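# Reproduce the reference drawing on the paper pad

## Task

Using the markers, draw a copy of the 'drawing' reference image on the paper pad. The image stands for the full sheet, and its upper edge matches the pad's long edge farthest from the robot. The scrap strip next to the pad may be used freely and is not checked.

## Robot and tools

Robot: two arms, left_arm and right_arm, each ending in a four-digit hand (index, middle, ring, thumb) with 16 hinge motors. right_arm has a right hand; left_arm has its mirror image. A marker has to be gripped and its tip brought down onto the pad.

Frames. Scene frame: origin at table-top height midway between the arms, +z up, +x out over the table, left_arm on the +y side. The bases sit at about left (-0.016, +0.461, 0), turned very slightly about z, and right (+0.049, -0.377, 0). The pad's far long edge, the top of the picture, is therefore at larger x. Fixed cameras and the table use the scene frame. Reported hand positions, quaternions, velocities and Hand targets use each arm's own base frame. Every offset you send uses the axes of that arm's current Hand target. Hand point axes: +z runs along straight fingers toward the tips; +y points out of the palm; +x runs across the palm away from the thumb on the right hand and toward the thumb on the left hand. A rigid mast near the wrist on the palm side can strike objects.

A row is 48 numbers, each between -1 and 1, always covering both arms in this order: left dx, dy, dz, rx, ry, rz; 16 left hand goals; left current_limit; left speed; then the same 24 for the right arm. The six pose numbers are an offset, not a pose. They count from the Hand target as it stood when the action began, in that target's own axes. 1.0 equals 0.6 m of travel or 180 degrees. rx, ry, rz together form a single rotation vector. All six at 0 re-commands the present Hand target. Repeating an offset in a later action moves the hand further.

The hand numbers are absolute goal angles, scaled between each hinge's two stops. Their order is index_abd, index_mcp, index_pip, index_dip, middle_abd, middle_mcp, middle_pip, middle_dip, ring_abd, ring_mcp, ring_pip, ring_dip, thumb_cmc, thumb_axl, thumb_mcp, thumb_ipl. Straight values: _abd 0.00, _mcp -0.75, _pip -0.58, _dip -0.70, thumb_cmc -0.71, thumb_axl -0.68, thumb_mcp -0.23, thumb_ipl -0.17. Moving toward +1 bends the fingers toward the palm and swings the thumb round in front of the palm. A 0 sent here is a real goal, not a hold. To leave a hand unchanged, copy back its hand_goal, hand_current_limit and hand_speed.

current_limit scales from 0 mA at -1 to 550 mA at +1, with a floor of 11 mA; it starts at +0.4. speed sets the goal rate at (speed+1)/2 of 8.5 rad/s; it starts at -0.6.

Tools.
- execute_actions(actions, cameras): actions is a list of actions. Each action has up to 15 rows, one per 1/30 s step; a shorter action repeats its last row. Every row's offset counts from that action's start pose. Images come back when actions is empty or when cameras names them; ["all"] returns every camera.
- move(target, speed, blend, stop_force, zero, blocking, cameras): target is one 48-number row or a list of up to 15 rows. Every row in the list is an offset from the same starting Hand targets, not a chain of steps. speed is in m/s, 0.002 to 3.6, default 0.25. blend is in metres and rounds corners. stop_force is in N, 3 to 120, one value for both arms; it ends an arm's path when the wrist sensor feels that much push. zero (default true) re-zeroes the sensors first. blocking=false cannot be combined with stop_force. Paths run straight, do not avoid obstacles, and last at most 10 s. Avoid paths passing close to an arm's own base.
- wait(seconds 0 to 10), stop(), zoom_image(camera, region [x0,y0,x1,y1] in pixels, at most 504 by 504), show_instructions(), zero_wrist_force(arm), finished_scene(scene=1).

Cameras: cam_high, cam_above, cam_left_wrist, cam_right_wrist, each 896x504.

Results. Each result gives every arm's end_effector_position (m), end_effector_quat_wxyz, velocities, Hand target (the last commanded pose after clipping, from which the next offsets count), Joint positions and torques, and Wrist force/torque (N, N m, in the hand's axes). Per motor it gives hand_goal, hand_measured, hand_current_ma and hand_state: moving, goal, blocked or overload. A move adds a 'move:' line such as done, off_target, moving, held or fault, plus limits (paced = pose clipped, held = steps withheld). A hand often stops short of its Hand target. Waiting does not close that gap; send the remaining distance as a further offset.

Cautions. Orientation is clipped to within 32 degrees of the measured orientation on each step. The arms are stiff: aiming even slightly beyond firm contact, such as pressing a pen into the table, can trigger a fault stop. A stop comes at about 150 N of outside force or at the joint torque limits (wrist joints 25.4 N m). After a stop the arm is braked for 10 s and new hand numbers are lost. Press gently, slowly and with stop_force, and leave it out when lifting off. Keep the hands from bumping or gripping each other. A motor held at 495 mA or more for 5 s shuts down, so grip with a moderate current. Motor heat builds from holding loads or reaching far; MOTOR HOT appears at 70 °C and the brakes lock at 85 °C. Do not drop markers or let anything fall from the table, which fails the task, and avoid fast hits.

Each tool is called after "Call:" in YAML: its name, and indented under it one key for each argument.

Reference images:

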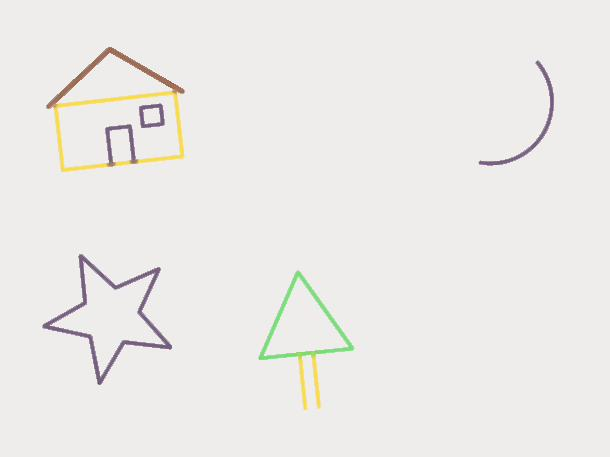

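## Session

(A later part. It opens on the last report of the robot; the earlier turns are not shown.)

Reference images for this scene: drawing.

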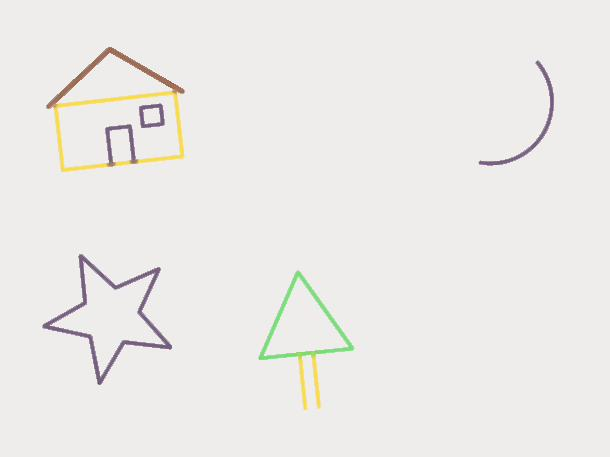

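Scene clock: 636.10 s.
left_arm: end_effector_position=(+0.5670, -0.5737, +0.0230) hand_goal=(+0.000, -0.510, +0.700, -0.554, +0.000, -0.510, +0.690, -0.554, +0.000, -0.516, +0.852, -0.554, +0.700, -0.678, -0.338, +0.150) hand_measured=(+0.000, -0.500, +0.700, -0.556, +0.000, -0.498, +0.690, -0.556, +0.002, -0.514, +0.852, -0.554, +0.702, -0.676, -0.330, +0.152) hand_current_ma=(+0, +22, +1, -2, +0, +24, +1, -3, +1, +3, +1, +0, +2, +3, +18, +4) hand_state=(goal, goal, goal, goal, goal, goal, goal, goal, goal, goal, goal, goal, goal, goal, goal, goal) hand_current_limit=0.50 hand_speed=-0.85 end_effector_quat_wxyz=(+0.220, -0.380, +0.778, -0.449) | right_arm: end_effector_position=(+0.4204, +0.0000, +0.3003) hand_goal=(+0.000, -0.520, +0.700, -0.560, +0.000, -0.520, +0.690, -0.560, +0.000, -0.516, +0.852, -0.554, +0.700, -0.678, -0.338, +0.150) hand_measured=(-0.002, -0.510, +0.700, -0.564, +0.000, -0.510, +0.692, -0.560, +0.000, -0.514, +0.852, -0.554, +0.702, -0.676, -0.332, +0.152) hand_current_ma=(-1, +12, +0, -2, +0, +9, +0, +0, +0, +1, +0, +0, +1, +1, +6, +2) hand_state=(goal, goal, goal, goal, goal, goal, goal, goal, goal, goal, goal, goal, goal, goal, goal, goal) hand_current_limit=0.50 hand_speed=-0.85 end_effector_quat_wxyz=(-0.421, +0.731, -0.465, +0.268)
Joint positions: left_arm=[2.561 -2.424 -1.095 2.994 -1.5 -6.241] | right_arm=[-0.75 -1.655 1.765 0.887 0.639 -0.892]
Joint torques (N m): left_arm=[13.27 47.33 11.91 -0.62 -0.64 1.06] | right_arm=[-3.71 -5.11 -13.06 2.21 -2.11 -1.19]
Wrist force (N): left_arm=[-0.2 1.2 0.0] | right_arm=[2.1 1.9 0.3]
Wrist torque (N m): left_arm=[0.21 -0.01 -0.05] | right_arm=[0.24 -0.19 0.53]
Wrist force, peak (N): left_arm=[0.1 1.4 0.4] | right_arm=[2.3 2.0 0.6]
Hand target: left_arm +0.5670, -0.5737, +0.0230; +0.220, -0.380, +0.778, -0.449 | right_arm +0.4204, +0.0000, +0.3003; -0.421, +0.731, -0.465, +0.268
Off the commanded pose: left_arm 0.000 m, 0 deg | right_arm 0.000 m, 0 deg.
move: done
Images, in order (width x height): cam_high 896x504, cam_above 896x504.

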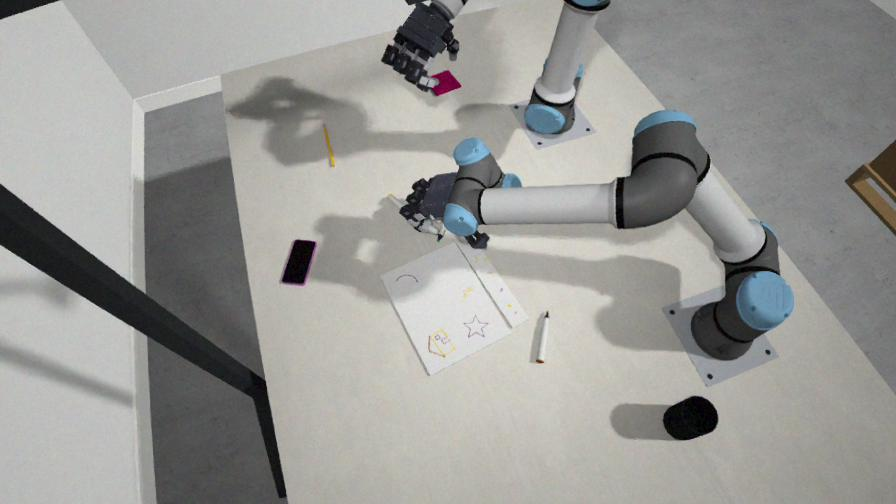

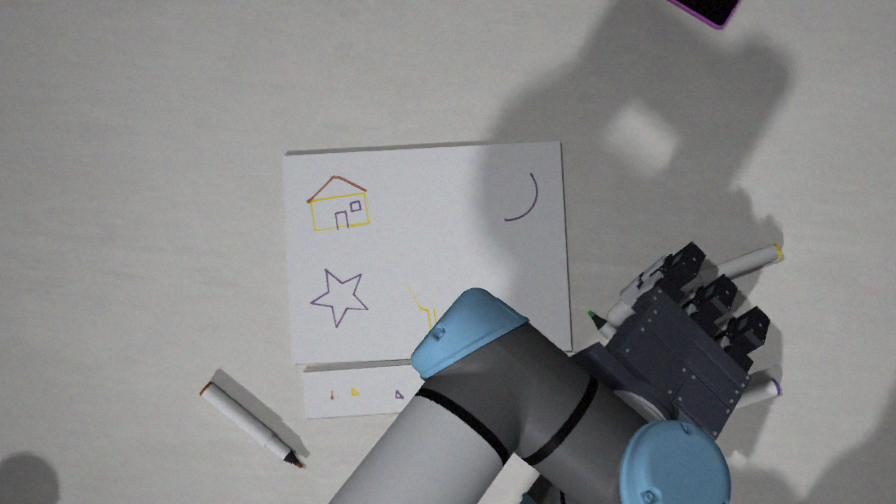

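Call:
move:
  target:
    - [0,-0.0025,0.00433,0,0,0, 0,-0.51,0.70,-0.554,0,-0.51,0.69,-0.554,0,-0.516,0.852,-0.554,0.70,-0.678,-0.338,0.15,0.5,-0.85, 0,0,0,0,0,0, 0,-0.52,0.70,-0.56,0,-0.52,0.69,-0.56,0,-0.516,0.852,-0.554,0.70,-0.678,-0.338,0.15,0.5,-0.85]
    - [0,-0.219,-0.12067,0,0,0, 0,-0.51,0.70,-0.554,0,-0.51,0.69,-0.554,0,-0.516,0.852,-0.554,0.70,-0.678,-0.338,0.15,0.5,-0.85, 0,0,0,0,0,0, 0,-0.52,0.70,-0.56,0,-0.52,0.69,-0.56,0,-0.516,0.852,-0.554,0.70,-0.678,-0.338,0.15,0.5,-0.85]
    - [-0.8628,-0.0564,-0.9258,0,-0.18282,-0.10556, 0,-0.51,0.70,-0.554,0,-0.51,0.69,-0.554,0,-0.516,0.852,-0.554,0.70,-0.678,-0.338,0.15,0.5,-0.85, 0,0,0,0,0,0, 0,-0.52,0.70,-0.56,0,-0.52,0.69,-0.56,0,-0.516,0.852,-0.554,0.70,-0.678,-0.338,0.15,0.5,-0.85]
  speed: [0.03,0.12,0.3]
  blend: [0,0.04,0]
  cameras: ["cam_above","cam_high"]

Call:
zoom_image:
  camera: "cam_above"
  region: [560, 220, 820, 460]

Scene clock: 642.47 s.
left_arm: end_effector_position=(+0.5193, +0.1196, +0.3304) hand_goal=(+0.000, -0.510, +0.700, -0.554, +0.000, -0.510, +0.690, -0.554, +0.000, -0.516, +0.852, -0.554, +0.700, -0.678, -0.338, +0.150) hand_measured=(+0.000, -0.500, +0.700, -0.556, +0.000, -0.500, +0.690, -0.554, +0.002, -0.514, +0.852, -0.554, +0.702, -0.676, -0.330, +0.152) hand_current_ma=(+0, +20, +1, -2, +0, +19, +1, -1, +1, +3, +1, +0, +1, +3, +18, +4) hand_state=(goal, goal, goal, goal, goal, goal, goal, goal, goal, goal, goal, goal, goal, goal, goal, goal) hand_current_limit=0.50 hand_speed=-0.85 end_effector_quat_wxyz=(-0.354, +0.612, -0.612, +0.354) | right_arm: end_effector_position=(+0.4204, +0.0000, +0.3003) hand_goal=(+0.000, -0.520, +0.700, -0.560, +0.000, -0.520, +0.690, -0.560, +0.000, -0.516, +0.852, -0.554, +0.700, -0.678, -0.338, +0.150) hand_measured=(-0.002, -0.510, +0.700, -0.564, +0.000, -0.510, +0.692, -0.560, +0.000, -0.514, +0.852, -0.554, +0.702, -0.676, -0.332, +0.152) hand_current_ma=(-1, +12, +0, -2, +0, +9, +0, +0, +0, +1, +0, +0, +1, +1, +6, +2) hand_state=(goal, goal, goal, goal, goal, goal, goal, goal, goal, goal, goal, goal, goal, goal, goal, goal) hand_current_limit=0.50 hand_speed=-0.85 end_effector_quat_wxyz=(-0.421, +0.731, -0.465, +0.268)
Joint positions: left_arm=[3.864 -1.653 -1.459 2.457 -0.961 -5.869] | right_arm=[-0.75 -1.655 1.765 0.887 0.639 -0.892]
Joint torques (N m): left_arm=[13.3 18.17 26.04 -1.91 1.93 2.01] | right_arm=[-4.65 -6.28 -12.2 2.22 -2.17 -0.96]
Wrist force (N): left_arm=[-0.3 1.2 -0.2] | right_arm=[2.1 1.9 0.3]
Wrist torque (N m): left_arm=[0.21 0.01 -0.20] | right_arm=[0.23 -0.19 0.52]
Wrist force, peak (N): left_arm=[-1.4 1.6 0.0] | right_arm=[2.5 2.0 0.2]
Hand target: left_arm +0.5193, +0.1198, +0.3304; -0.354, +0.612, -0.612, +0.354 | right_arm +0.4204, +0.0000, +0.3003; -0.421, +0.731, -0.465, +0.268
Off the commanded pose: left_arm 0.000 m, 0 deg | right_arm 0.000 m, 0 deg.
move: done
Images, in order (width x height): cam_high 896x504, cam_above 896x504.

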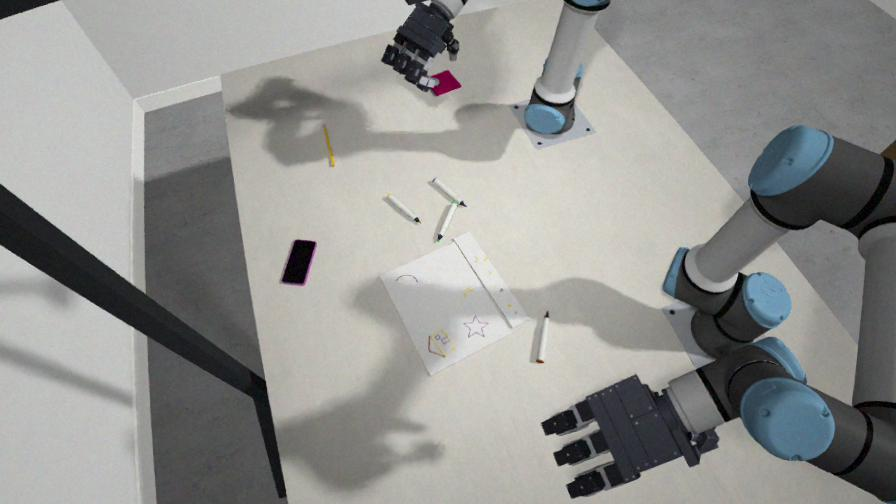

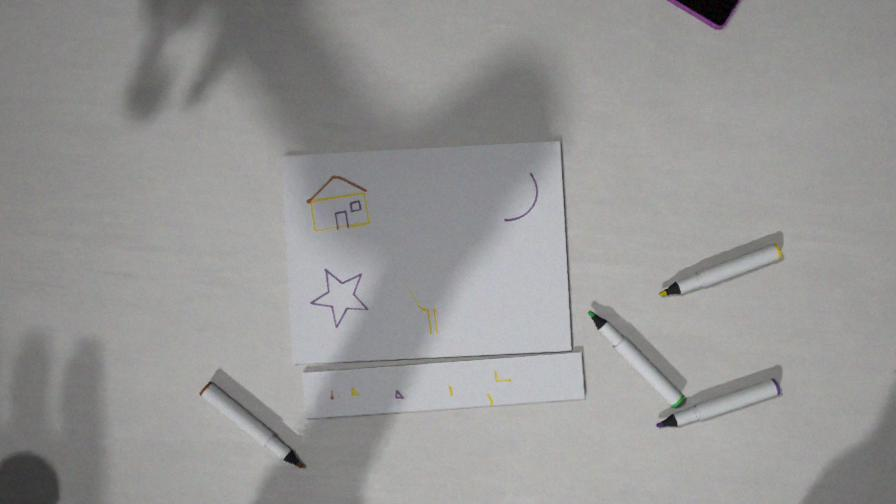

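Scaled by 1.938 from the camera's 896x504 image, which has a finer 1280x720 frame.

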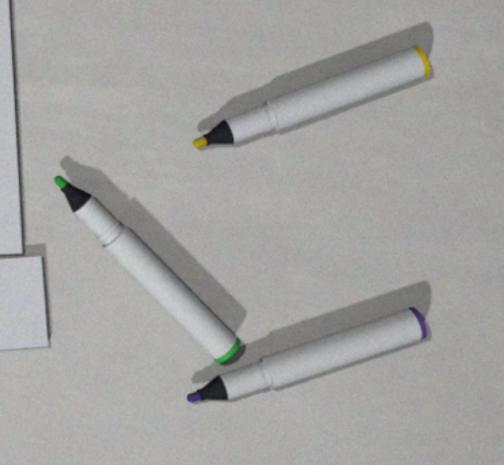

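Call:
move:
  target:
    - [0,0,0,0,0,0, 0,-0.51,0.70,-0.554,0,-0.51,0.69,-0.554,0,-0.516,0.852,-0.554,0.70,-0.678,-0.338,0.15,0.5,-0.85, -0.3184,0.02363,0.36007,0,0.31633,0.18264, 0,-0.456,0.711,-0.554,0,-0.456,0.711,-0.554,0,-0.516,0.852,-0.554,0.70,-0.678,-0.338,0.25,0.4,-0.7]
    - [0,0,0,0,0,0, 0,-0.51,0.70,-0.554,0,-0.51,0.69,-0.554,0,-0.516,0.852,-0.554,0.70,-0.678,-0.338,0.15,0.5,-0.85, -0.3184,0.1391,0.42673,0,0.31633,0.18264, 0,-0.456,0.711,-0.554,0,-0.456,0.711,-0.554,0,-0.516,0.852,-0.554,0.70,-0.678,-0.338,0.25,0.4,-0.7]
  speed: [0.3,0.12]
  blend: [0.03,0]
  cameras: ["cam_above","cam_high"]

Call:
zoom_image:
  camera: "cam_high"
  region: [380, 150, 500, 250]

Scene clock: 647.80 s.
left_arm: end_effector_position=(+0.5193, +0.1198, +0.3304) hand_goal=(+0.000, -0.510, +0.700, -0.554, +0.000, -0.510, +0.690, -0.554, +0.000, -0.516, +0.852, -0.554, +0.700, -0.678, -0.338, +0.150) hand_measured=(+0.000, -0.500, +0.700, -0.556, +0.000, -0.500, +0.690, -0.554, +0.002, -0.514, +0.852, -0.554, +0.702, -0.676, -0.330, +0.152) hand_current_ma=(+0, +20, +1, -2, +0, +19, +1, -1, +1, +3, +1, +0, +1, +3, +18, +4) hand_state=(goal, goal, goal, goal, goal, goal, goal, goal, goal, goal, goal, goal, goal, goal, goal, goal) hand_current_limit=0.50 hand_speed=-0.85 end_effector_quat_wxyz=(-0.354, +0.612, -0.612, +0.354) | right_arm: end_effector_position=(+0.5024, +0.2492, +0.1000) hand_goal=(+0.000, -0.456, +0.710, -0.554, +0.000, -0.456, +0.710, -0.554, +0.000, -0.516, +0.852, -0.554, +0.700, -0.678, -0.338, +0.250) hand_measured=(-0.002, -0.454, +0.704, -0.558, +0.000, -0.454, +0.704, -0.558, +0.000, -0.514, +0.852, -0.554, +0.702, -0.676, -0.332, +0.248) hand_current_ma=(-1, +1, -4, -2, +0, +1, -5, -2, +0, +1, +0, +0, +0, +1, +6, -2) hand_state=(goal, goal, goal, goal, goal, goal, goal, goal, goal, goal, goal, goal, goal, goal, goal, goal) hand_current_limit=0.40 hand_speed=-0.70 end_effector_quat_wxyz=(+0.208, -0.361, +0.787, -0.454)
Joint positions: left_arm=[3.864 -1.653 -1.459 2.457 -0.961 -5.868] | right_arm=[0.464 -1.036 1.525 0.494 2.496 0.875]
Joint torques (N m): left_arm=[13.43 17.37 26.67 -1.84 2.13 1.86] | right_arm=[8.99 -30.39 -8.54 -0.68 2.74 2.08]
Wrist force (N): left_arm=[-0.4 1.3 0.1] | right_arm=[1.9 1.8 0.2]
Wrist torque (N m): left_arm=[0.21 0.04 -0.21] | right_arm=[0.23 -0.17 0.33]
Wrist force, peak (N): left_arm=[-0.5 1.6 -0.1] | right_arm=[2.0 2.5 0.6]
Hand target: left_arm +0.5193, +0.1198, +0.3304; -0.354, +0.612, -0.612, +0.354 | right_arm +0.5025, +0.2492, +0.0998; +0.208, -0.361, +0.787, -0.454
Off the commanded pose: left_arm 0.000 m, 0 deg | right_arm 0.000 m, 0 deg.
move: done
Images, in order (width x height): cam_high 896x504, cam_above 896x504.

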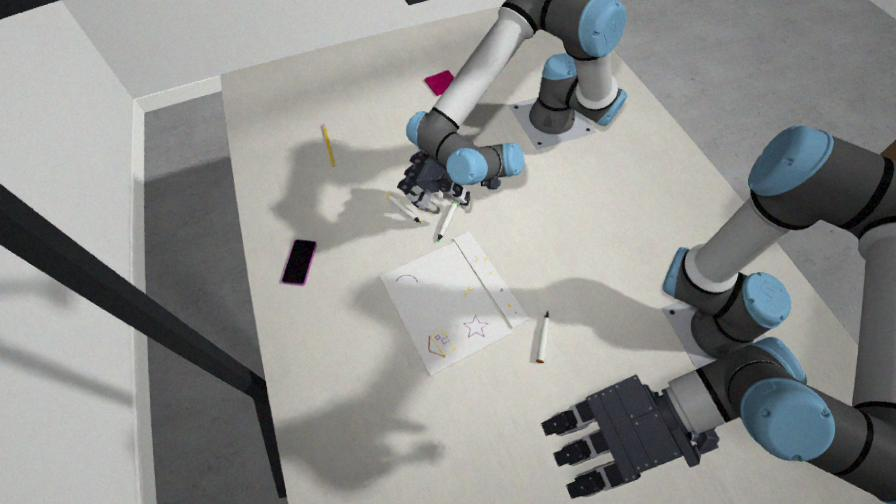

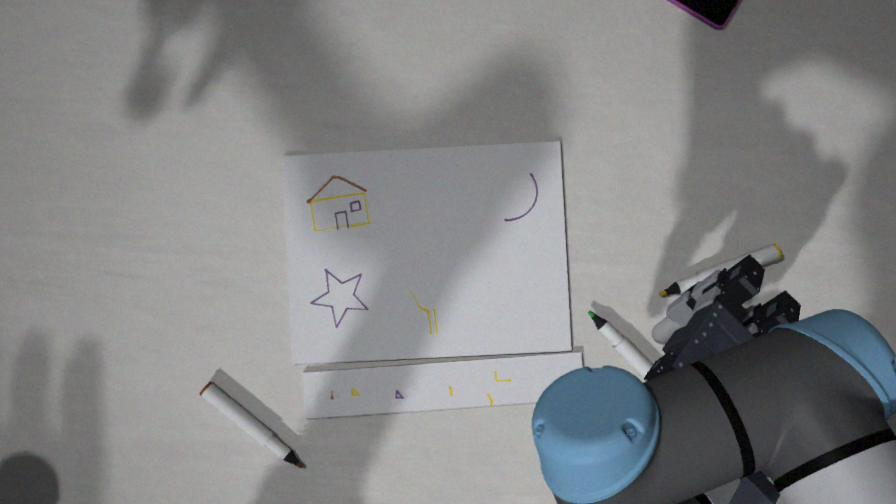

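Scaled by 4.200 from the camera's 896x504 image, which has a finer 1280x720 frame.

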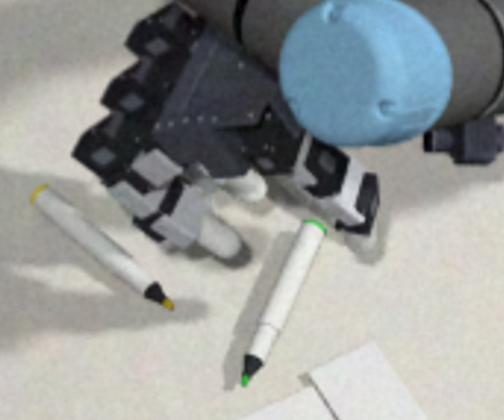

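Call:
move:
  target: [0,0,0,0,0,0, 0,-0.51,0.70,-0.554,0,-0.51,0.69,-0.554,0,-0.516,0.852,-0.554,0.70,-0.678,-0.338,0.15,0.5,-0.85, 0,0.07924,0.04575,0,0,0, 0,-0.456,0.711,-0.554,0,-0.456,0.711,-0.554,0,-0.516,0.852,-0.554,0.70,-0.678,-0.338,0.25,0.4,-0.7]
  speed: 0.1
  cameras: ["cam_above","cam_high","cam_right_wrist"]

Call:
zoom_image:
  camera: "cam_high"
  region: [380, 150, 500, 250]

Call:
zoom_image:
  camera: "cam_above"
  region: [560, 220, 820, 460]

Scene clock: 649.43 s.
left_arm: end_effector_position=(+0.5193, +0.1198, +0.3304) hand_goal=(+0.000, -0.510, +0.700, -0.554, +0.000, -0.510, +0.690, -0.554, +0.000, -0.516, +0.852, -0.554, +0.700, -0.678, -0.338, +0.150) hand_measured=(+0.000, -0.500, +0.700, -0.556, +0.000, -0.500, +0.690, -0.554, +0.002, -0.514, +0.852, -0.554, +0.702, -0.676, -0.330, +0.152) hand_current_ma=(+0, +20, +1, -2, +0, +19, +1, -1, +1, +3, +1, +0, +1, +3, +18, +4) hand_state=(goal, goal, goal, goal, goal, goal, goal, goal, goal, goal, goal, goal, goal, goal, goal, goal) hand_current_limit=0.50 hand_speed=-0.85 end_effector_quat_wxyz=(-0.354, +0.612, -0.612, +0.354) | right_arm: end_effector_position=(+0.5024, +0.2492, +0.0451) hand_goal=(+0.000, -0.456, +0.710, -0.554, +0.000, -0.456, +0.710, -0.554, +0.000, -0.516, +0.852, -0.554, +0.700, -0.678, -0.338, +0.250) hand_measured=(-0.002, -0.454, +0.704, -0.558, +0.000, -0.454, +0.704, -0.558, +0.000, -0.514, +0.852, -0.554, +0.702, -0.676, -0.332, +0.248) hand_current_ma=(-1, +1, -4, -2, +0, +1, -5, -2, +0, +1, +0, +0, +0, +1, +6, -2) hand_state=(goal, goal, goal, goal, goal, goal, goal, goal, goal, goal, goal, goal, goal, goal, goal, goal) hand_current_limit=0.40 hand_speed=-0.70 end_effector_quat_wxyz=(+0.208, -0.361, +0.787, -0.454)
Joint positions: left_arm=[3.864 -1.653 -1.459 2.457 -0.961 -5.868] | right_arm=[0.464 -0.969 1.576 0.376 2.496 0.875]
Joint torques (N m): left_arm=[14.16 18.25 25.62 -2.01 1.87 1.82] | right_arm=[-3.27 -32.71 -6.13 -0.61 -0.54 -2.29]
Wrist force (N): left_arm=[-0.2 1.0 0.0] | right_arm=[1.8 1.9 0.2]
Wrist torque (N m): left_arm=[0.18 0.01 -0.19] | right_arm=[0.24 -0.16 0.44]
Wrist force, peak (N): left_arm=[-0.2 1.5 0.0] | right_arm=[1.9 2.3 0.4]
Hand target: left_arm +0.5193, +0.1198, +0.3304; -0.354, +0.612, -0.612, +0.354 | right_arm +0.5024, +0.2492, +0.0449; +0.208, -0.361, +0.787, -0.454
Off the commanded pose: left_arm 0.000 m, 0 deg | right_arm 0.000 m, 0 deg.
move: done
camera_calibration:
cam_right_wrist: T_world_to_cam=[[0.322043, 0.809828, -0.490374, -0.303904], [0.0265641, 0.510035, 0.859743, -0.222213], [0.946352, -0.289901, 0.142741, -0.285306], [0, 0, 0, 1]] pos_world=[0.373773, 0.276736, 0.0827443]
Images, in order (width x height): cam_high 896x504, cam_above 896x504, cam_right_wrist 896x504.

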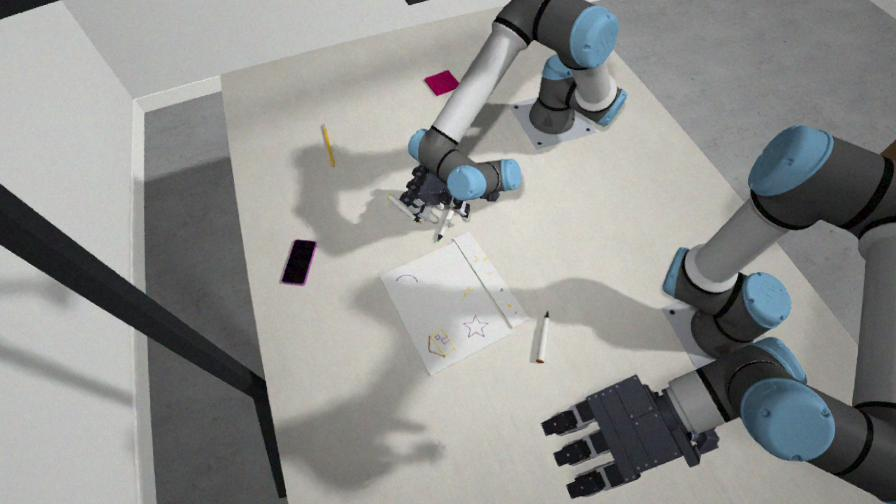

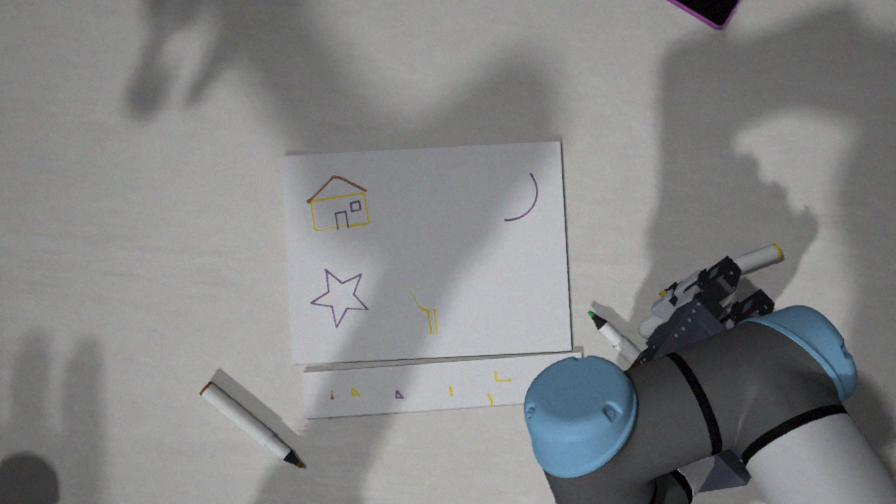

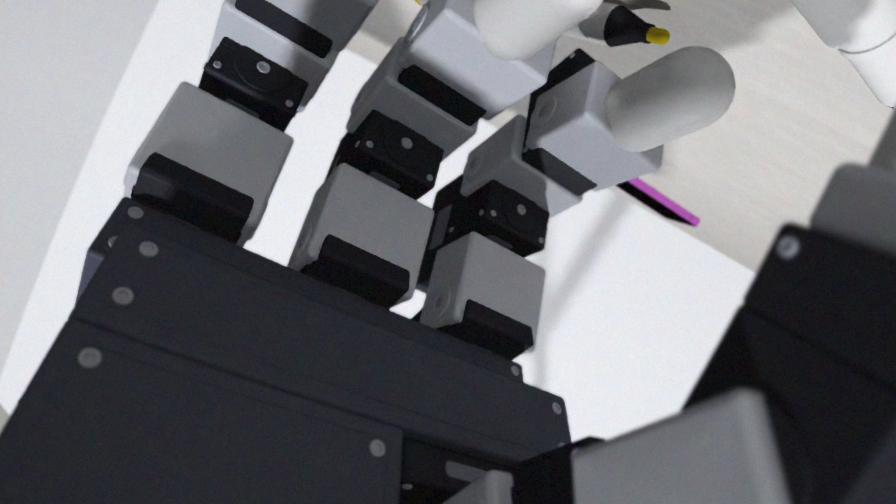

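Scaled by 4.200 from the camera's 896x504 image, which has a finer 1280x720 frame.

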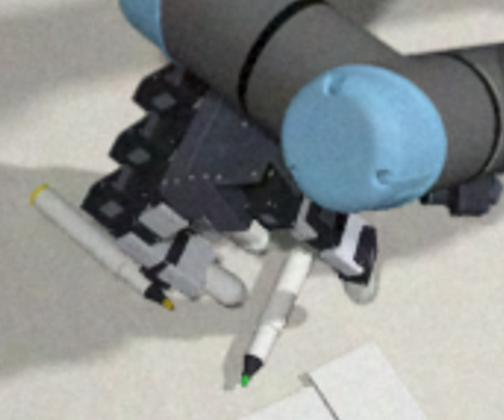

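Scaled by 1.938 from the camera's 896x504 image, which has a finer 1280x720 frame.

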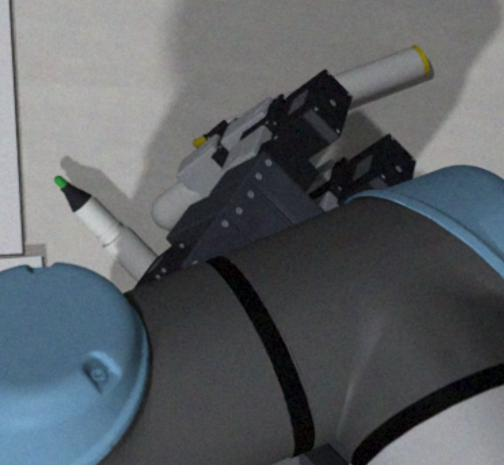

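Call:
move:
  target:
    - [0,0,0,0,0,0, 0,-0.51,0.70,-0.554,0,-0.51,0.69,-0.554,0,-0.516,0.852,-0.554,0.70,-0.678,-0.338,0.15,0.5,-0.85, 0,0.00333,-0.00577,0,0,0, 0,-0.456,0.711,-0.554,0,-0.456,0.711,-0.554,0,-0.516,0.852,-0.554,0.70,-0.678,-0.338,0.25,0.4,-0.7]
    - [0,0,0,0,0,0, 0,-0.51,0.70,-0.554,0,-0.51,0.69,-0.554,0,-0.516,0.852,-0.554,0.70,-0.678,-0.338,0.15,0.5,-0.85, 0,0.03508,0.01256,0,0,0, 0,-0.456,0.711,-0.554,0,-0.456,0.711,-0.554,0,-0.516,0.852,-0.554,0.70,-0.678,-0.338,0.25,0.4,-0.7]
  speed: 0.03
  stop_force: 5
  cameras: ["cam_above","cam_high","cam_right_wrist"]

Call:
zoom_image:
  camera: "cam_high"
  region: [380, 150, 500, 250]

Call:
zoom_image:
  camera: "cam_above"
  region: [560, 220, 820, 460]

Scene clock: 652.20 s.
left_arm: end_effector_position=(+0.5193, +0.1198, +0.3304) hand_goal=(+0.000, -0.510, +0.700, -0.554, +0.000, -0.510, +0.690, -0.554, +0.000, -0.516, +0.852, -0.554, +0.700, -0.678, -0.338, +0.150) hand_measured=(+0.000, -0.500, +0.700, -0.556, +0.000, -0.500, +0.690, -0.554, +0.002, -0.514, +0.852, -0.554, +0.702, -0.676, -0.330, +0.152) hand_current_ma=(+0, +20, +1, -2, +0, +19, +1, -1, +1, +3, +1, +0, +1, +3, +18, +4) hand_state=(goal, goal, goal, goal, goal, goal, goal, goal, goal, goal, goal, goal, goal, goal, goal, goal) hand_current_limit=0.50 hand_speed=-0.85 end_effector_quat_wxyz=(-0.354, +0.612, -0.612, +0.354) | right_arm: end_effector_position=(+0.4993, +0.2518, +0.0229) hand_goal=(+0.000, -0.456, +0.710, -0.554, +0.000, -0.456, +0.710, -0.554, +0.000, -0.516, +0.852, -0.554, +0.700, -0.678, -0.338, +0.250) hand_measured=(-0.002, -0.454, +0.706, -0.558, +0.000, -0.454, +0.704, -0.558, +0.000, -0.514, +0.852, -0.554, +0.702, -0.676, -0.332, +0.248) hand_current_ma=(-1, +1, -3, -2, +0, +1, -5, -2, +0, +1, +0, +0, +0, +1, +6, -2) hand_state=(goal, goal, goal, goal, goal, goal, goal, goal, goal, goal, goal, goal, goal, goal, goal, goal) hand_current_limit=0.40 hand_speed=-0.70 end_effector_quat_wxyz=(+0.208, -0.361, +0.787, -0.454)
Joint positions: left_arm=[3.864 -1.653 -1.459 2.457 -0.961 -5.868] | right_arm=[0.472 -0.937 1.592 0.337 2.5 0.886]
Joint torques (N m): left_arm=[13.75 17.9 26.07 -1.99 1.99 1.72] | right_arm=[6.16 -32.56 -7.71 -0.74 2.65 -2.13]
Wrist force (N): left_arm=[-0.2 1.2 -0.3] | right_arm=[1.8 2.0 0.0]
Wrist torque (N m): left_arm=[0.22 0.00 -0.19] | right_arm=[0.27 -0.16 0.34]
Wrist force, peak (N): left_arm=[-0.3 1.8 0.0] | right_arm=[2.0 2.2 0.3]
Hand target: left_arm +0.5193, +0.1198, +0.3304; -0.354, +0.612, -0.612, +0.354 | right_arm +0.4993, +0.2518, +0.0229; +0.208, -0.361, +0.787, -0.454
Off the commanded pose: left_arm 0.000 m, 0 deg | right_arm 0.000 m, 0 deg.
move: done
camera_calibration:
cam_right_wrist: T_world_to_cam=[[0.322043, 0.809828, -0.490374, -0.31593], [0.0265641, 0.510035, 0.859743, -0.204373], [0.946352, -0.289901, 0.142741, -0.278545], [0, 0, 0, 1]] pos_world=[0.370773, 0.279336, 0.0605443]
Images, in order (width x height): cam_high 896x504, cam_above 896x504, cam_right_wrist 896x504.

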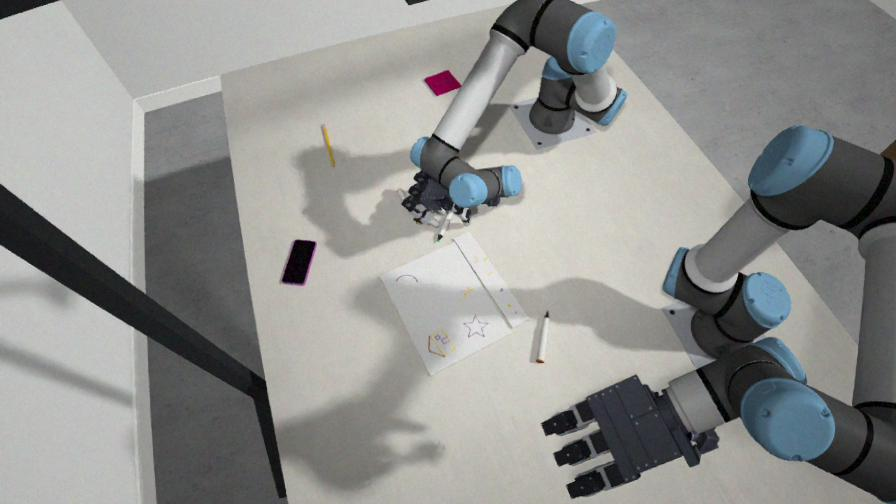

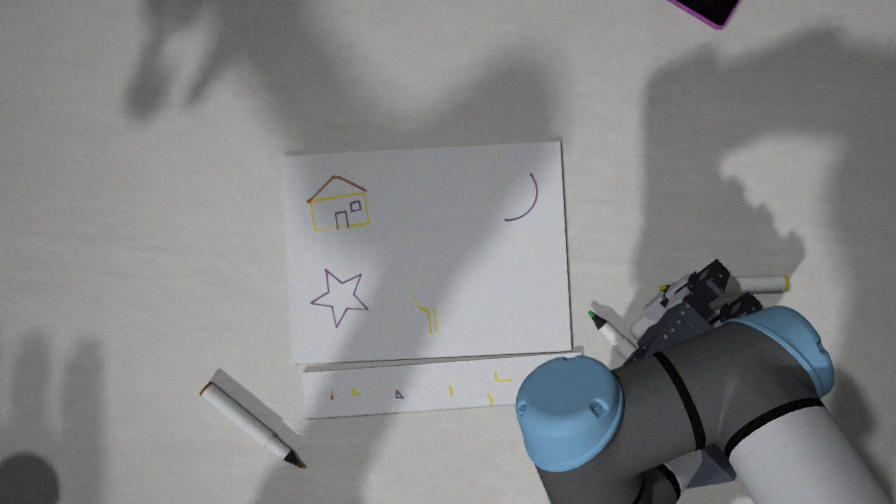

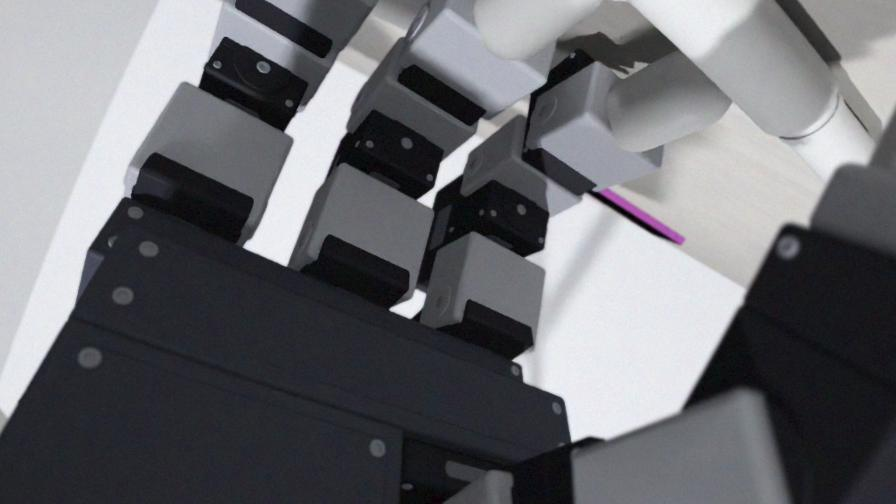

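Scaled by 4.200 from the camera's 896x504 image, which has a finer 1280x720 frame.

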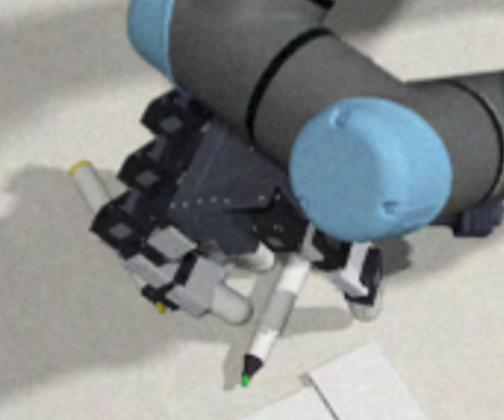

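Scaled by 1.938 from the camera's 896x504 image, which has a finer 1280x720 frame.

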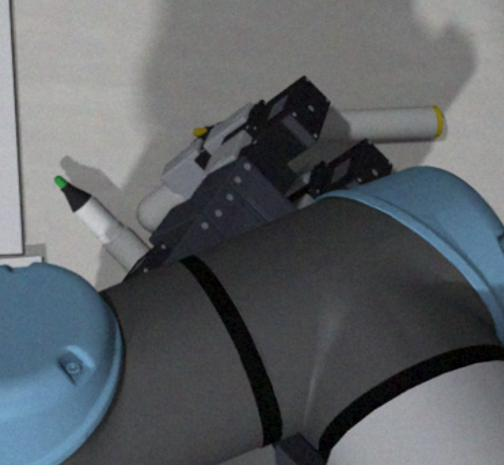

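Call:
move:
  target: [0,0,0,0,0,0, 0,-0.51,0.70,-0.554,0,-0.51,0.69,-0.554,0,-0.516,0.852,-0.554,0.70,-0.678,-0.338,0.15,0.5,-0.85, 0,0.00667,-0.01155,0,0,0, 0,-0.456,0.711,-0.554,0,-0.456,0.711,-0.554,0,-0.516,0.852,-0.554,0.70,-0.678,-0.338,0.25,0.4,-0.7]
  speed: 0.02
  stop_force: 3
  cameras: ["cam_above","cam_high","cam_right_wrist"]

Call:
zoom_image:
  camera: "cam_high"
  region: [380, 150, 500, 250]

Call:
zoom_image:
  camera: "cam_above"
  region: [560, 220, 820, 460]

Scene clock: 654.43 s.
left_arm: end_effector_position=(+0.5193, +0.1198, +0.3304) hand_goal=(+0.000, -0.510, +0.700, -0.554, +0.000, -0.510, +0.690, -0.554, +0.000, -0.516, +0.852, -0.554, +0.700, -0.678, -0.338, +0.150) hand_measured=(+0.000, -0.500, +0.700, -0.556, +0.000, -0.500, +0.690, -0.554, +0.002, -0.514, +0.852, -0.554, +0.702, -0.676, -0.330, +0.152) hand_current_ma=(+0, +20, +1, -2, +0, +19, +1, -1, +1, +3, +1, +0, +1, +3, +18, +4) hand_state=(goal, goal, goal, goal, goal, goal, goal, goal, goal, goal, goal, goal, goal, goal, goal, goal) hand_current_limit=0.50 hand_speed=-0.85 end_effector_quat_wxyz=(-0.354, +0.612, -0.612, +0.354) | right_arm: end_effector_position=(+0.4932, +0.2570, +0.0229) hand_goal=(+0.000, -0.456, +0.710, -0.554, +0.000, -0.456, +0.710, -0.554, +0.000, -0.516, +0.852, -0.554, +0.700, -0.678, -0.338, +0.250) hand_measured=(-0.002, -0.454, +0.706, -0.558, +0.000, -0.454, +0.704, -0.558, +0.000, -0.514, +0.852, -0.554, +0.702, -0.676, -0.332, +0.248) hand_current_ma=(-1, +1, -3, -2, +0, +1, -5, -2, +0, +1, +0, +0, +0, +1, +6, -2) hand_state=(goal, goal, goal, goal, goal, goal, goal, goal, goal, goal, goal, goal, goal, goal, goal, goal) hand_current_limit=0.40 hand_speed=-0.70 end_effector_quat_wxyz=(+0.208, -0.361, +0.787, -0.454)
Joint positions: left_arm=[3.864 -1.653 -1.459 2.457 -0.961 -5.868] | right_arm=[0.487 -0.935 1.593 0.352 2.509 0.908]
Joint torques (N m): left_arm=[12.53 18.39 25.98 -1.85 1.83 1.72] | right_arm=[7.76 -33.35 -18.11 3.28 2.96 2.39]
Wrist force (N): left_arm=[-0.5 1.0 -0.3] | right_arm=[1.9 1.9 0.3]
Wrist torque (N m): left_arm=[0.20 0.03 -0.21] | right_arm=[0.22 -0.17 0.34]
Wrist force, peak (N): left_arm=[-0.3 1.5 0.3] | right_arm=[2.2 2.0 0.2]
Hand target: left_arm +0.5193, +0.1198, +0.3304; -0.354, +0.612, -0.612, +0.354 | right_arm +0.4933, +0.2570, +0.0230; +0.208, -0.361, +0.787, -0.454
Off the commanded pose: left_arm 0.000 m, 0 deg | right_arm 0.000 m, 0 deg.
move: done
camera_calibration:
cam_right_wrist: T_world_to_cam=[[0.322043, 0.809828, -0.490374, -0.318176], [0.0265641, 0.510035, 0.859743, -0.206863], [0.946352, -0.289901, 0.142741, -0.271264], [0, 0, 0, 1]] pos_world=[0.364673, 0.284536, 0.0605443]
Images, in order (width x height): cam_high 896x504, cam_above 896x504, cam_right_wrist 896x504.

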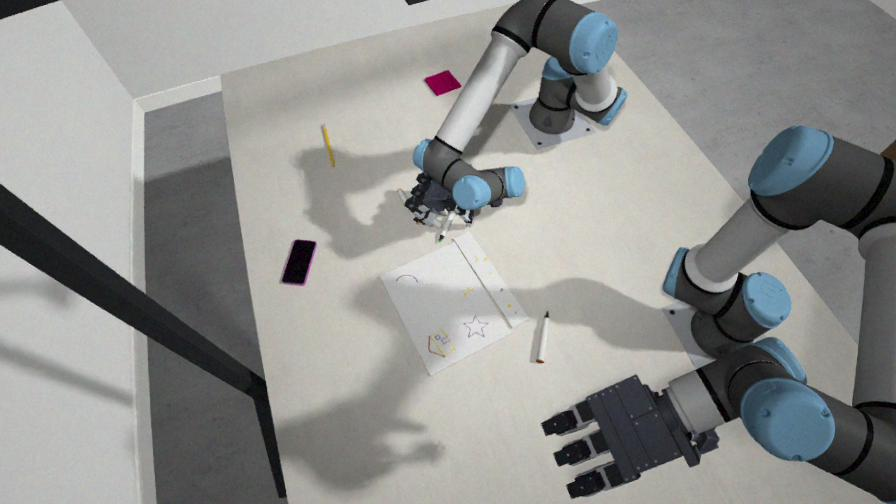

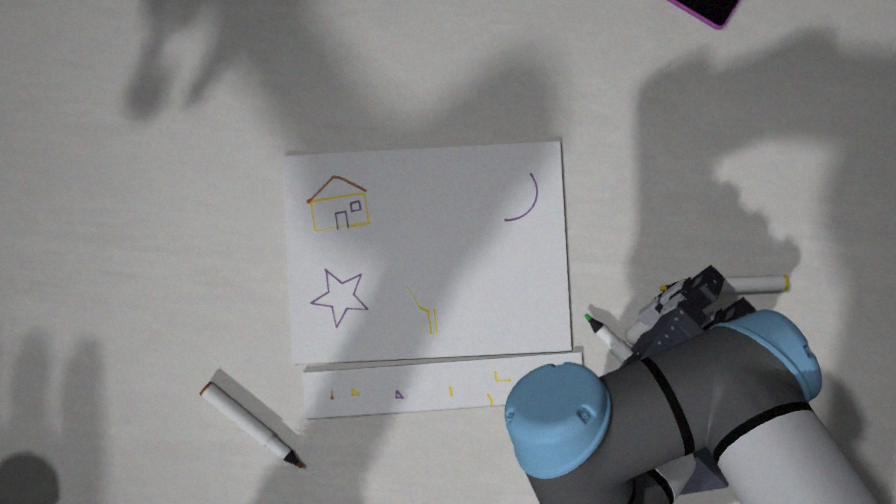

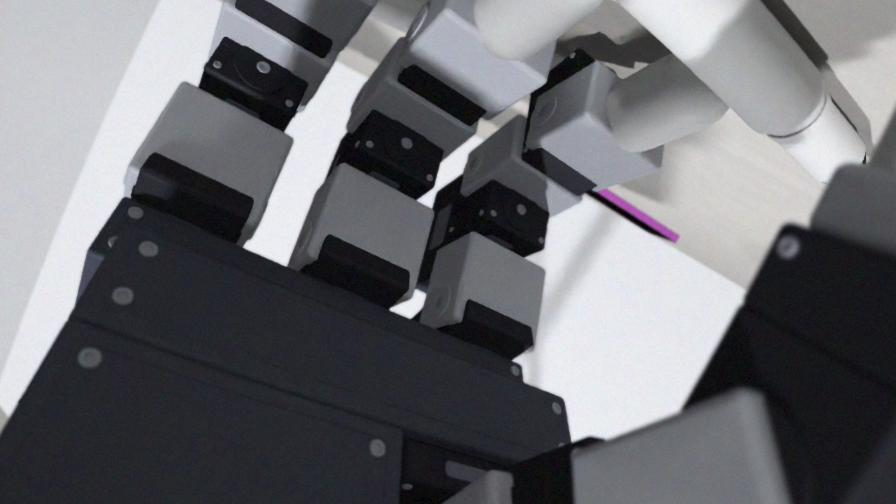

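Scaled by 4.200 from the camera's 896x504 image, which has a finer 1280x720 frame.

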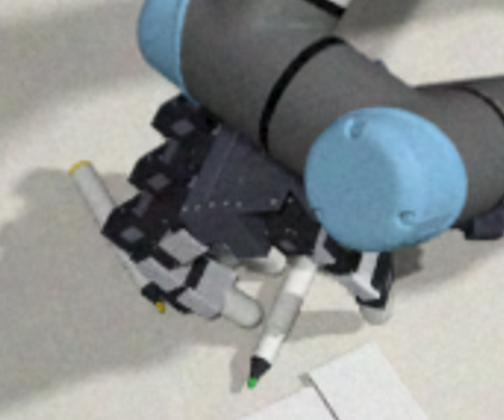

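Scaled by 1.938 from the camera's 896x504 image, which has a finer 1280x720 frame.

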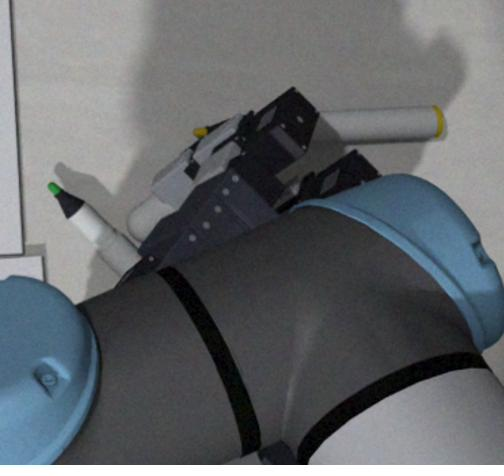

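Call:
move:
  target: [0,0,0,0,0,0, 0,-0.51,0.70,-0.554,0,-0.51,0.69,-0.554,0,-0.516,0.852,-0.554,0.70,-0.678,-0.338,0.15,0.5,-0.85, 0,0,0,0,0,0, 0,-0.456,0.711,-0.554,0,-0.456,0.711,-0.554,0,-0.516,0.852,-0.554,0.70,-0.678,-0.12,0.22,0.4,-0.85]

Call:
move:
  target: [0,0,0,0,0,0, 0,-0.51,0.70,-0.554,0,-0.51,0.69,-0.554,0,-0.516,0.852,-0.554,0.70,-0.678,-0.338,0.15,0.5,-0.85, 0,0,0,0,0,0, 0,-0.456,0.711,-0.554,0,-0.456,0.711,-0.554,0,-0.516,0.852,-0.554,0.70,-0.678,0.02,0.23,0.4,-0.92]
  cameras: ["cam_above","cam_high"]

Call:
zoom_image:
  camera: "cam_high"
  region: [380, 150, 500, 250]

Call:
zoom_image:
  camera: "cam_above"
  region: [560, 220, 820, 460]

Scene clock: 655.90 s.
left_arm: end_effector_position=(+0.5193, +0.1198, +0.3304) hand_goal=(+0.000, -0.510, +0.700, -0.554, +0.000, -0.510, +0.690, -0.554, +0.000, -0.516, +0.852, -0.554, +0.700, -0.678, -0.338, +0.150) hand_measured=(+0.000, -0.500, +0.700, -0.556, +0.000, -0.500, +0.690, -0.554, +0.002, -0.514, +0.852, -0.554, +0.702, -0.676, -0.330, +0.152) hand_current_ma=(+0, +20, +1, -2, +0, +19, +1, -1, +1, +3, +1, +0, +1, +3, +18, +4) hand_state=(goal, goal, goal, goal, goal, goal, goal, goal, goal, goal, goal, goal, goal, goal, goal, goal) hand_current_limit=0.50 hand_speed=-0.85 end_effector_quat_wxyz=(-0.354, +0.612, -0.612, +0.354) | right_arm: end_effector_position=(+0.4933, +0.2570, +0.0230) hand_goal=(+0.000, -0.456, +0.710, -0.554, +0.000, -0.456, +0.710, -0.554, +0.000, -0.516, +0.852, -0.554, +0.700, -0.678, -0.120, +0.220) hand_measured=(-0.002, -0.454, +0.706, -0.558, +0.000, -0.454, +0.704, -0.558, +0.000, -0.514, +0.852, -0.554, +0.702, -0.676, -0.122, +0.222) hand_current_ma=(-1, +1, -3, -2, +0, +1, -5, -2, +0, +1, +0, +0, +0, +1, -1, +1) hand_state=(goal, goal, goal, goal, goal, goal, goal, goal, goal, goal, goal, goal, goal, goal, goal, goal) hand_current_limit=0.40 hand_speed=-0.85 end_effector_quat_wxyz=(+0.208, -0.361, +0.787, -0.454)
Joint positions: left_arm=[3.864 -1.653 -1.459 2.457 -0.961 -5.868] | right_arm=[0.487 -0.935 1.593 0.352 2.509 0.908]
Joint torques (N m): left_arm=[12.54 18.14 26.04 -1.98 1.79 1.63] | right_arm=[8.42 -33.24 -21.4 3.4 2.99 2.22]
Wrist force (N): left_arm=[-0.2 1.1 -0.1] | right_arm=[1.8 1.7 0.4]
Wrist torque (N m): left_arm=[0.19 0.00 -0.19] | right_arm=[0.18 -0.16 0.32]
Wrist force, peak (N): left_arm=[-0.5 1.5 0.0] | right_arm=[1.8 2.2 0.2]
Hand target: left_arm +0.5193, +0.1198, +0.3304; -0.354, +0.612, -0.612, +0.354 | right_arm +0.4933, +0.2570, +0.0230; +0.208, -0.361, +0.787, -0.454
Off the commanded pose: left_arm 0.000 m, 0 deg | right_arm 0.000 m, 0 deg.
move: done

Scene clock: 656.67 s.
left_arm: end_effector_position=(+0.5193, +0.1198, +0.3304) hand_goal=(+0.000, -0.510, +0.700, -0.554, +0.000, -0.510, +0.690, -0.554, +0.000, -0.516, +0.852, -0.554, +0.700, -0.678, -0.338, +0.150) hand_measured=(+0.000, -0.500, +0.700, -0.556, +0.000, -0.500, +0.690, -0.554, +0.002, -0.514, +0.852, -0.554, +0.702, -0.676, -0.330, +0.152) hand_current_ma=(+0, +20, +1, -2, +0, +19, +1, -1, +1, +3, +1, +0, +1, +3, +18, +4) hand_state=(goal, goal, goal, goal, goal, goal, goal, goal, goal, goal, goal, goal, goal, goal, goal, goal) hand_current_limit=0.50 hand_speed=-0.85 end_effector_quat_wxyz=(-0.354, +0.612, -0.612, +0.354) | right_arm: end_effector_position=(+0.4933, +0.2570, +0.0230) hand_goal=(+0.000, -0.456, +0.710, -0.554, +0.000, -0.456, +0.710, -0.554, +0.000, -0.516, +0.852, -0.554, +0.700, -0.678, +0.020, +0.230) hand_measured=(-0.002, -0.456, +0.706, -0.558, +0.000, -0.456, +0.704, -0.558, +0.000, -0.514, +0.852, -0.554, +0.702, -0.676, -0.006, +0.226) hand_current_ma=(-1, +0, -3, -2, +0, +0, -5, -2, +0, +1, +0, +0, +0, +1, -56, -4) hand_state=(goal, goal, goal, goal, goal, goal, goal, goal, goal, goal, goal, goal, goal, goal, blocked, goal) hand_current_limit=0.40 hand_speed=-0.92 end_effector_quat_wxyz=(+0.208, -0.361, +0.787, -0.454)
Joint positions: left_arm=[3.864 -1.653 -1.459 2.457 -0.961 -5.868] | right_arm=[0.487 -0.935 1.593 0.352 2.509 0.908]
Joint torques (N m): left_arm=[12.91 16.65 26.19 -2.06 1.84 1.6] | right_arm=[8.55 -33.48 -22.15 3.23 3.15 2.31]
Wrist force (N): left_arm=[-0.4 1.2 0.1] | right_arm=[1.7 1.5 0.0]
Wrist torque (N m): left_arm=[0.19 0.03 -0.21] | right_arm=[0.18 -0.14 0.32]
Wrist force, peak (N): left_arm=[-0.2 1.4 0.1] | right_arm=[1.9 2.4 0.1]
Hand target: left_arm +0.5193, +0.1198, +0.3304; -0.354, +0.612, -0.612, +0.354 | right_arm +0.4933, +0.2570, +0.0230; +0.208, -0.361, +0.787, -0.454
Off the commanded pose: left_arm 0.000 m, 0 deg | right_arm 0.000 m, 0 deg.
move: done
Images, in order (width x height): cam_high 896x504, cam_above 896x504.

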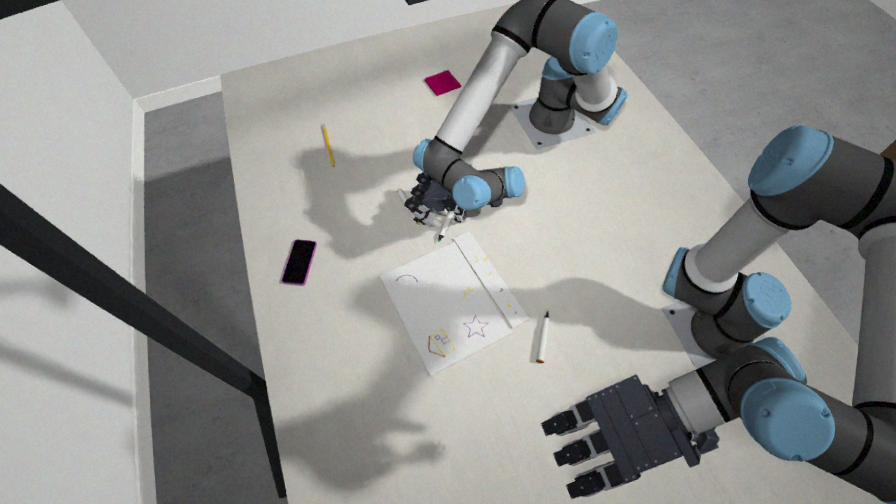

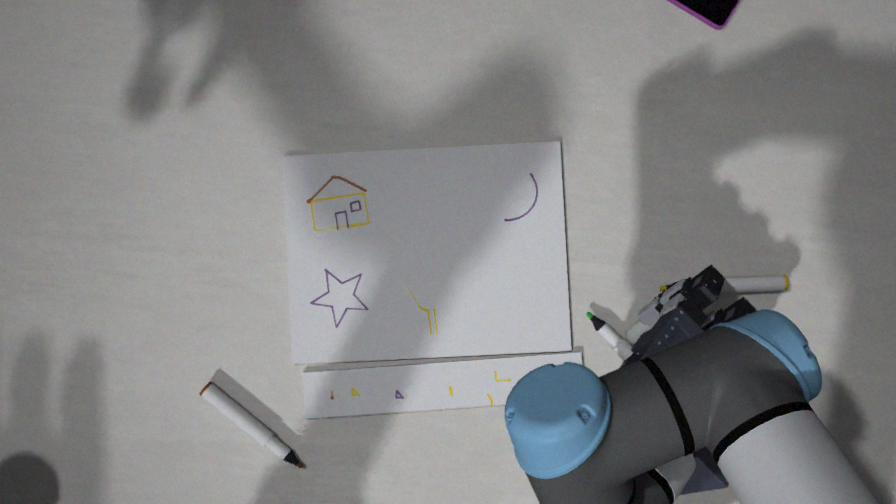

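Scaled by 4.200 from the camera's 896x504 image, which has a finer 1280x720 frame.

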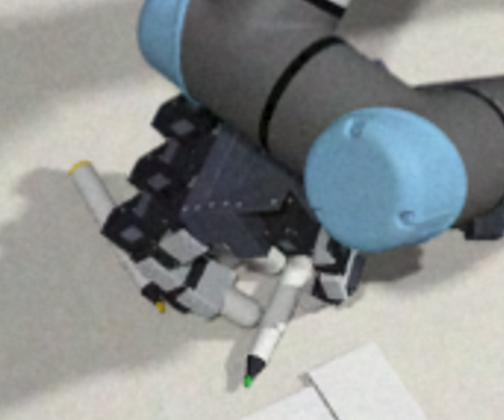

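Scaled by 1.938 from the camera's 896x504 image, which has a finer 1280x720 frame.

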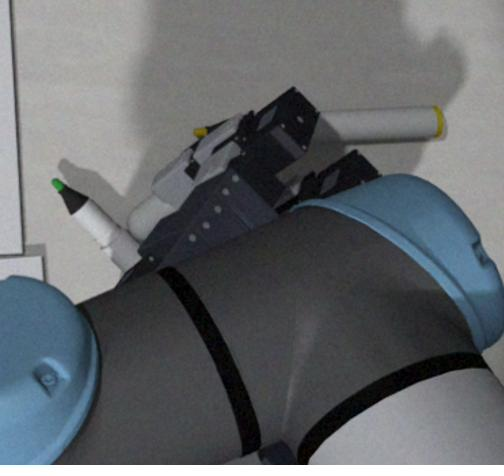

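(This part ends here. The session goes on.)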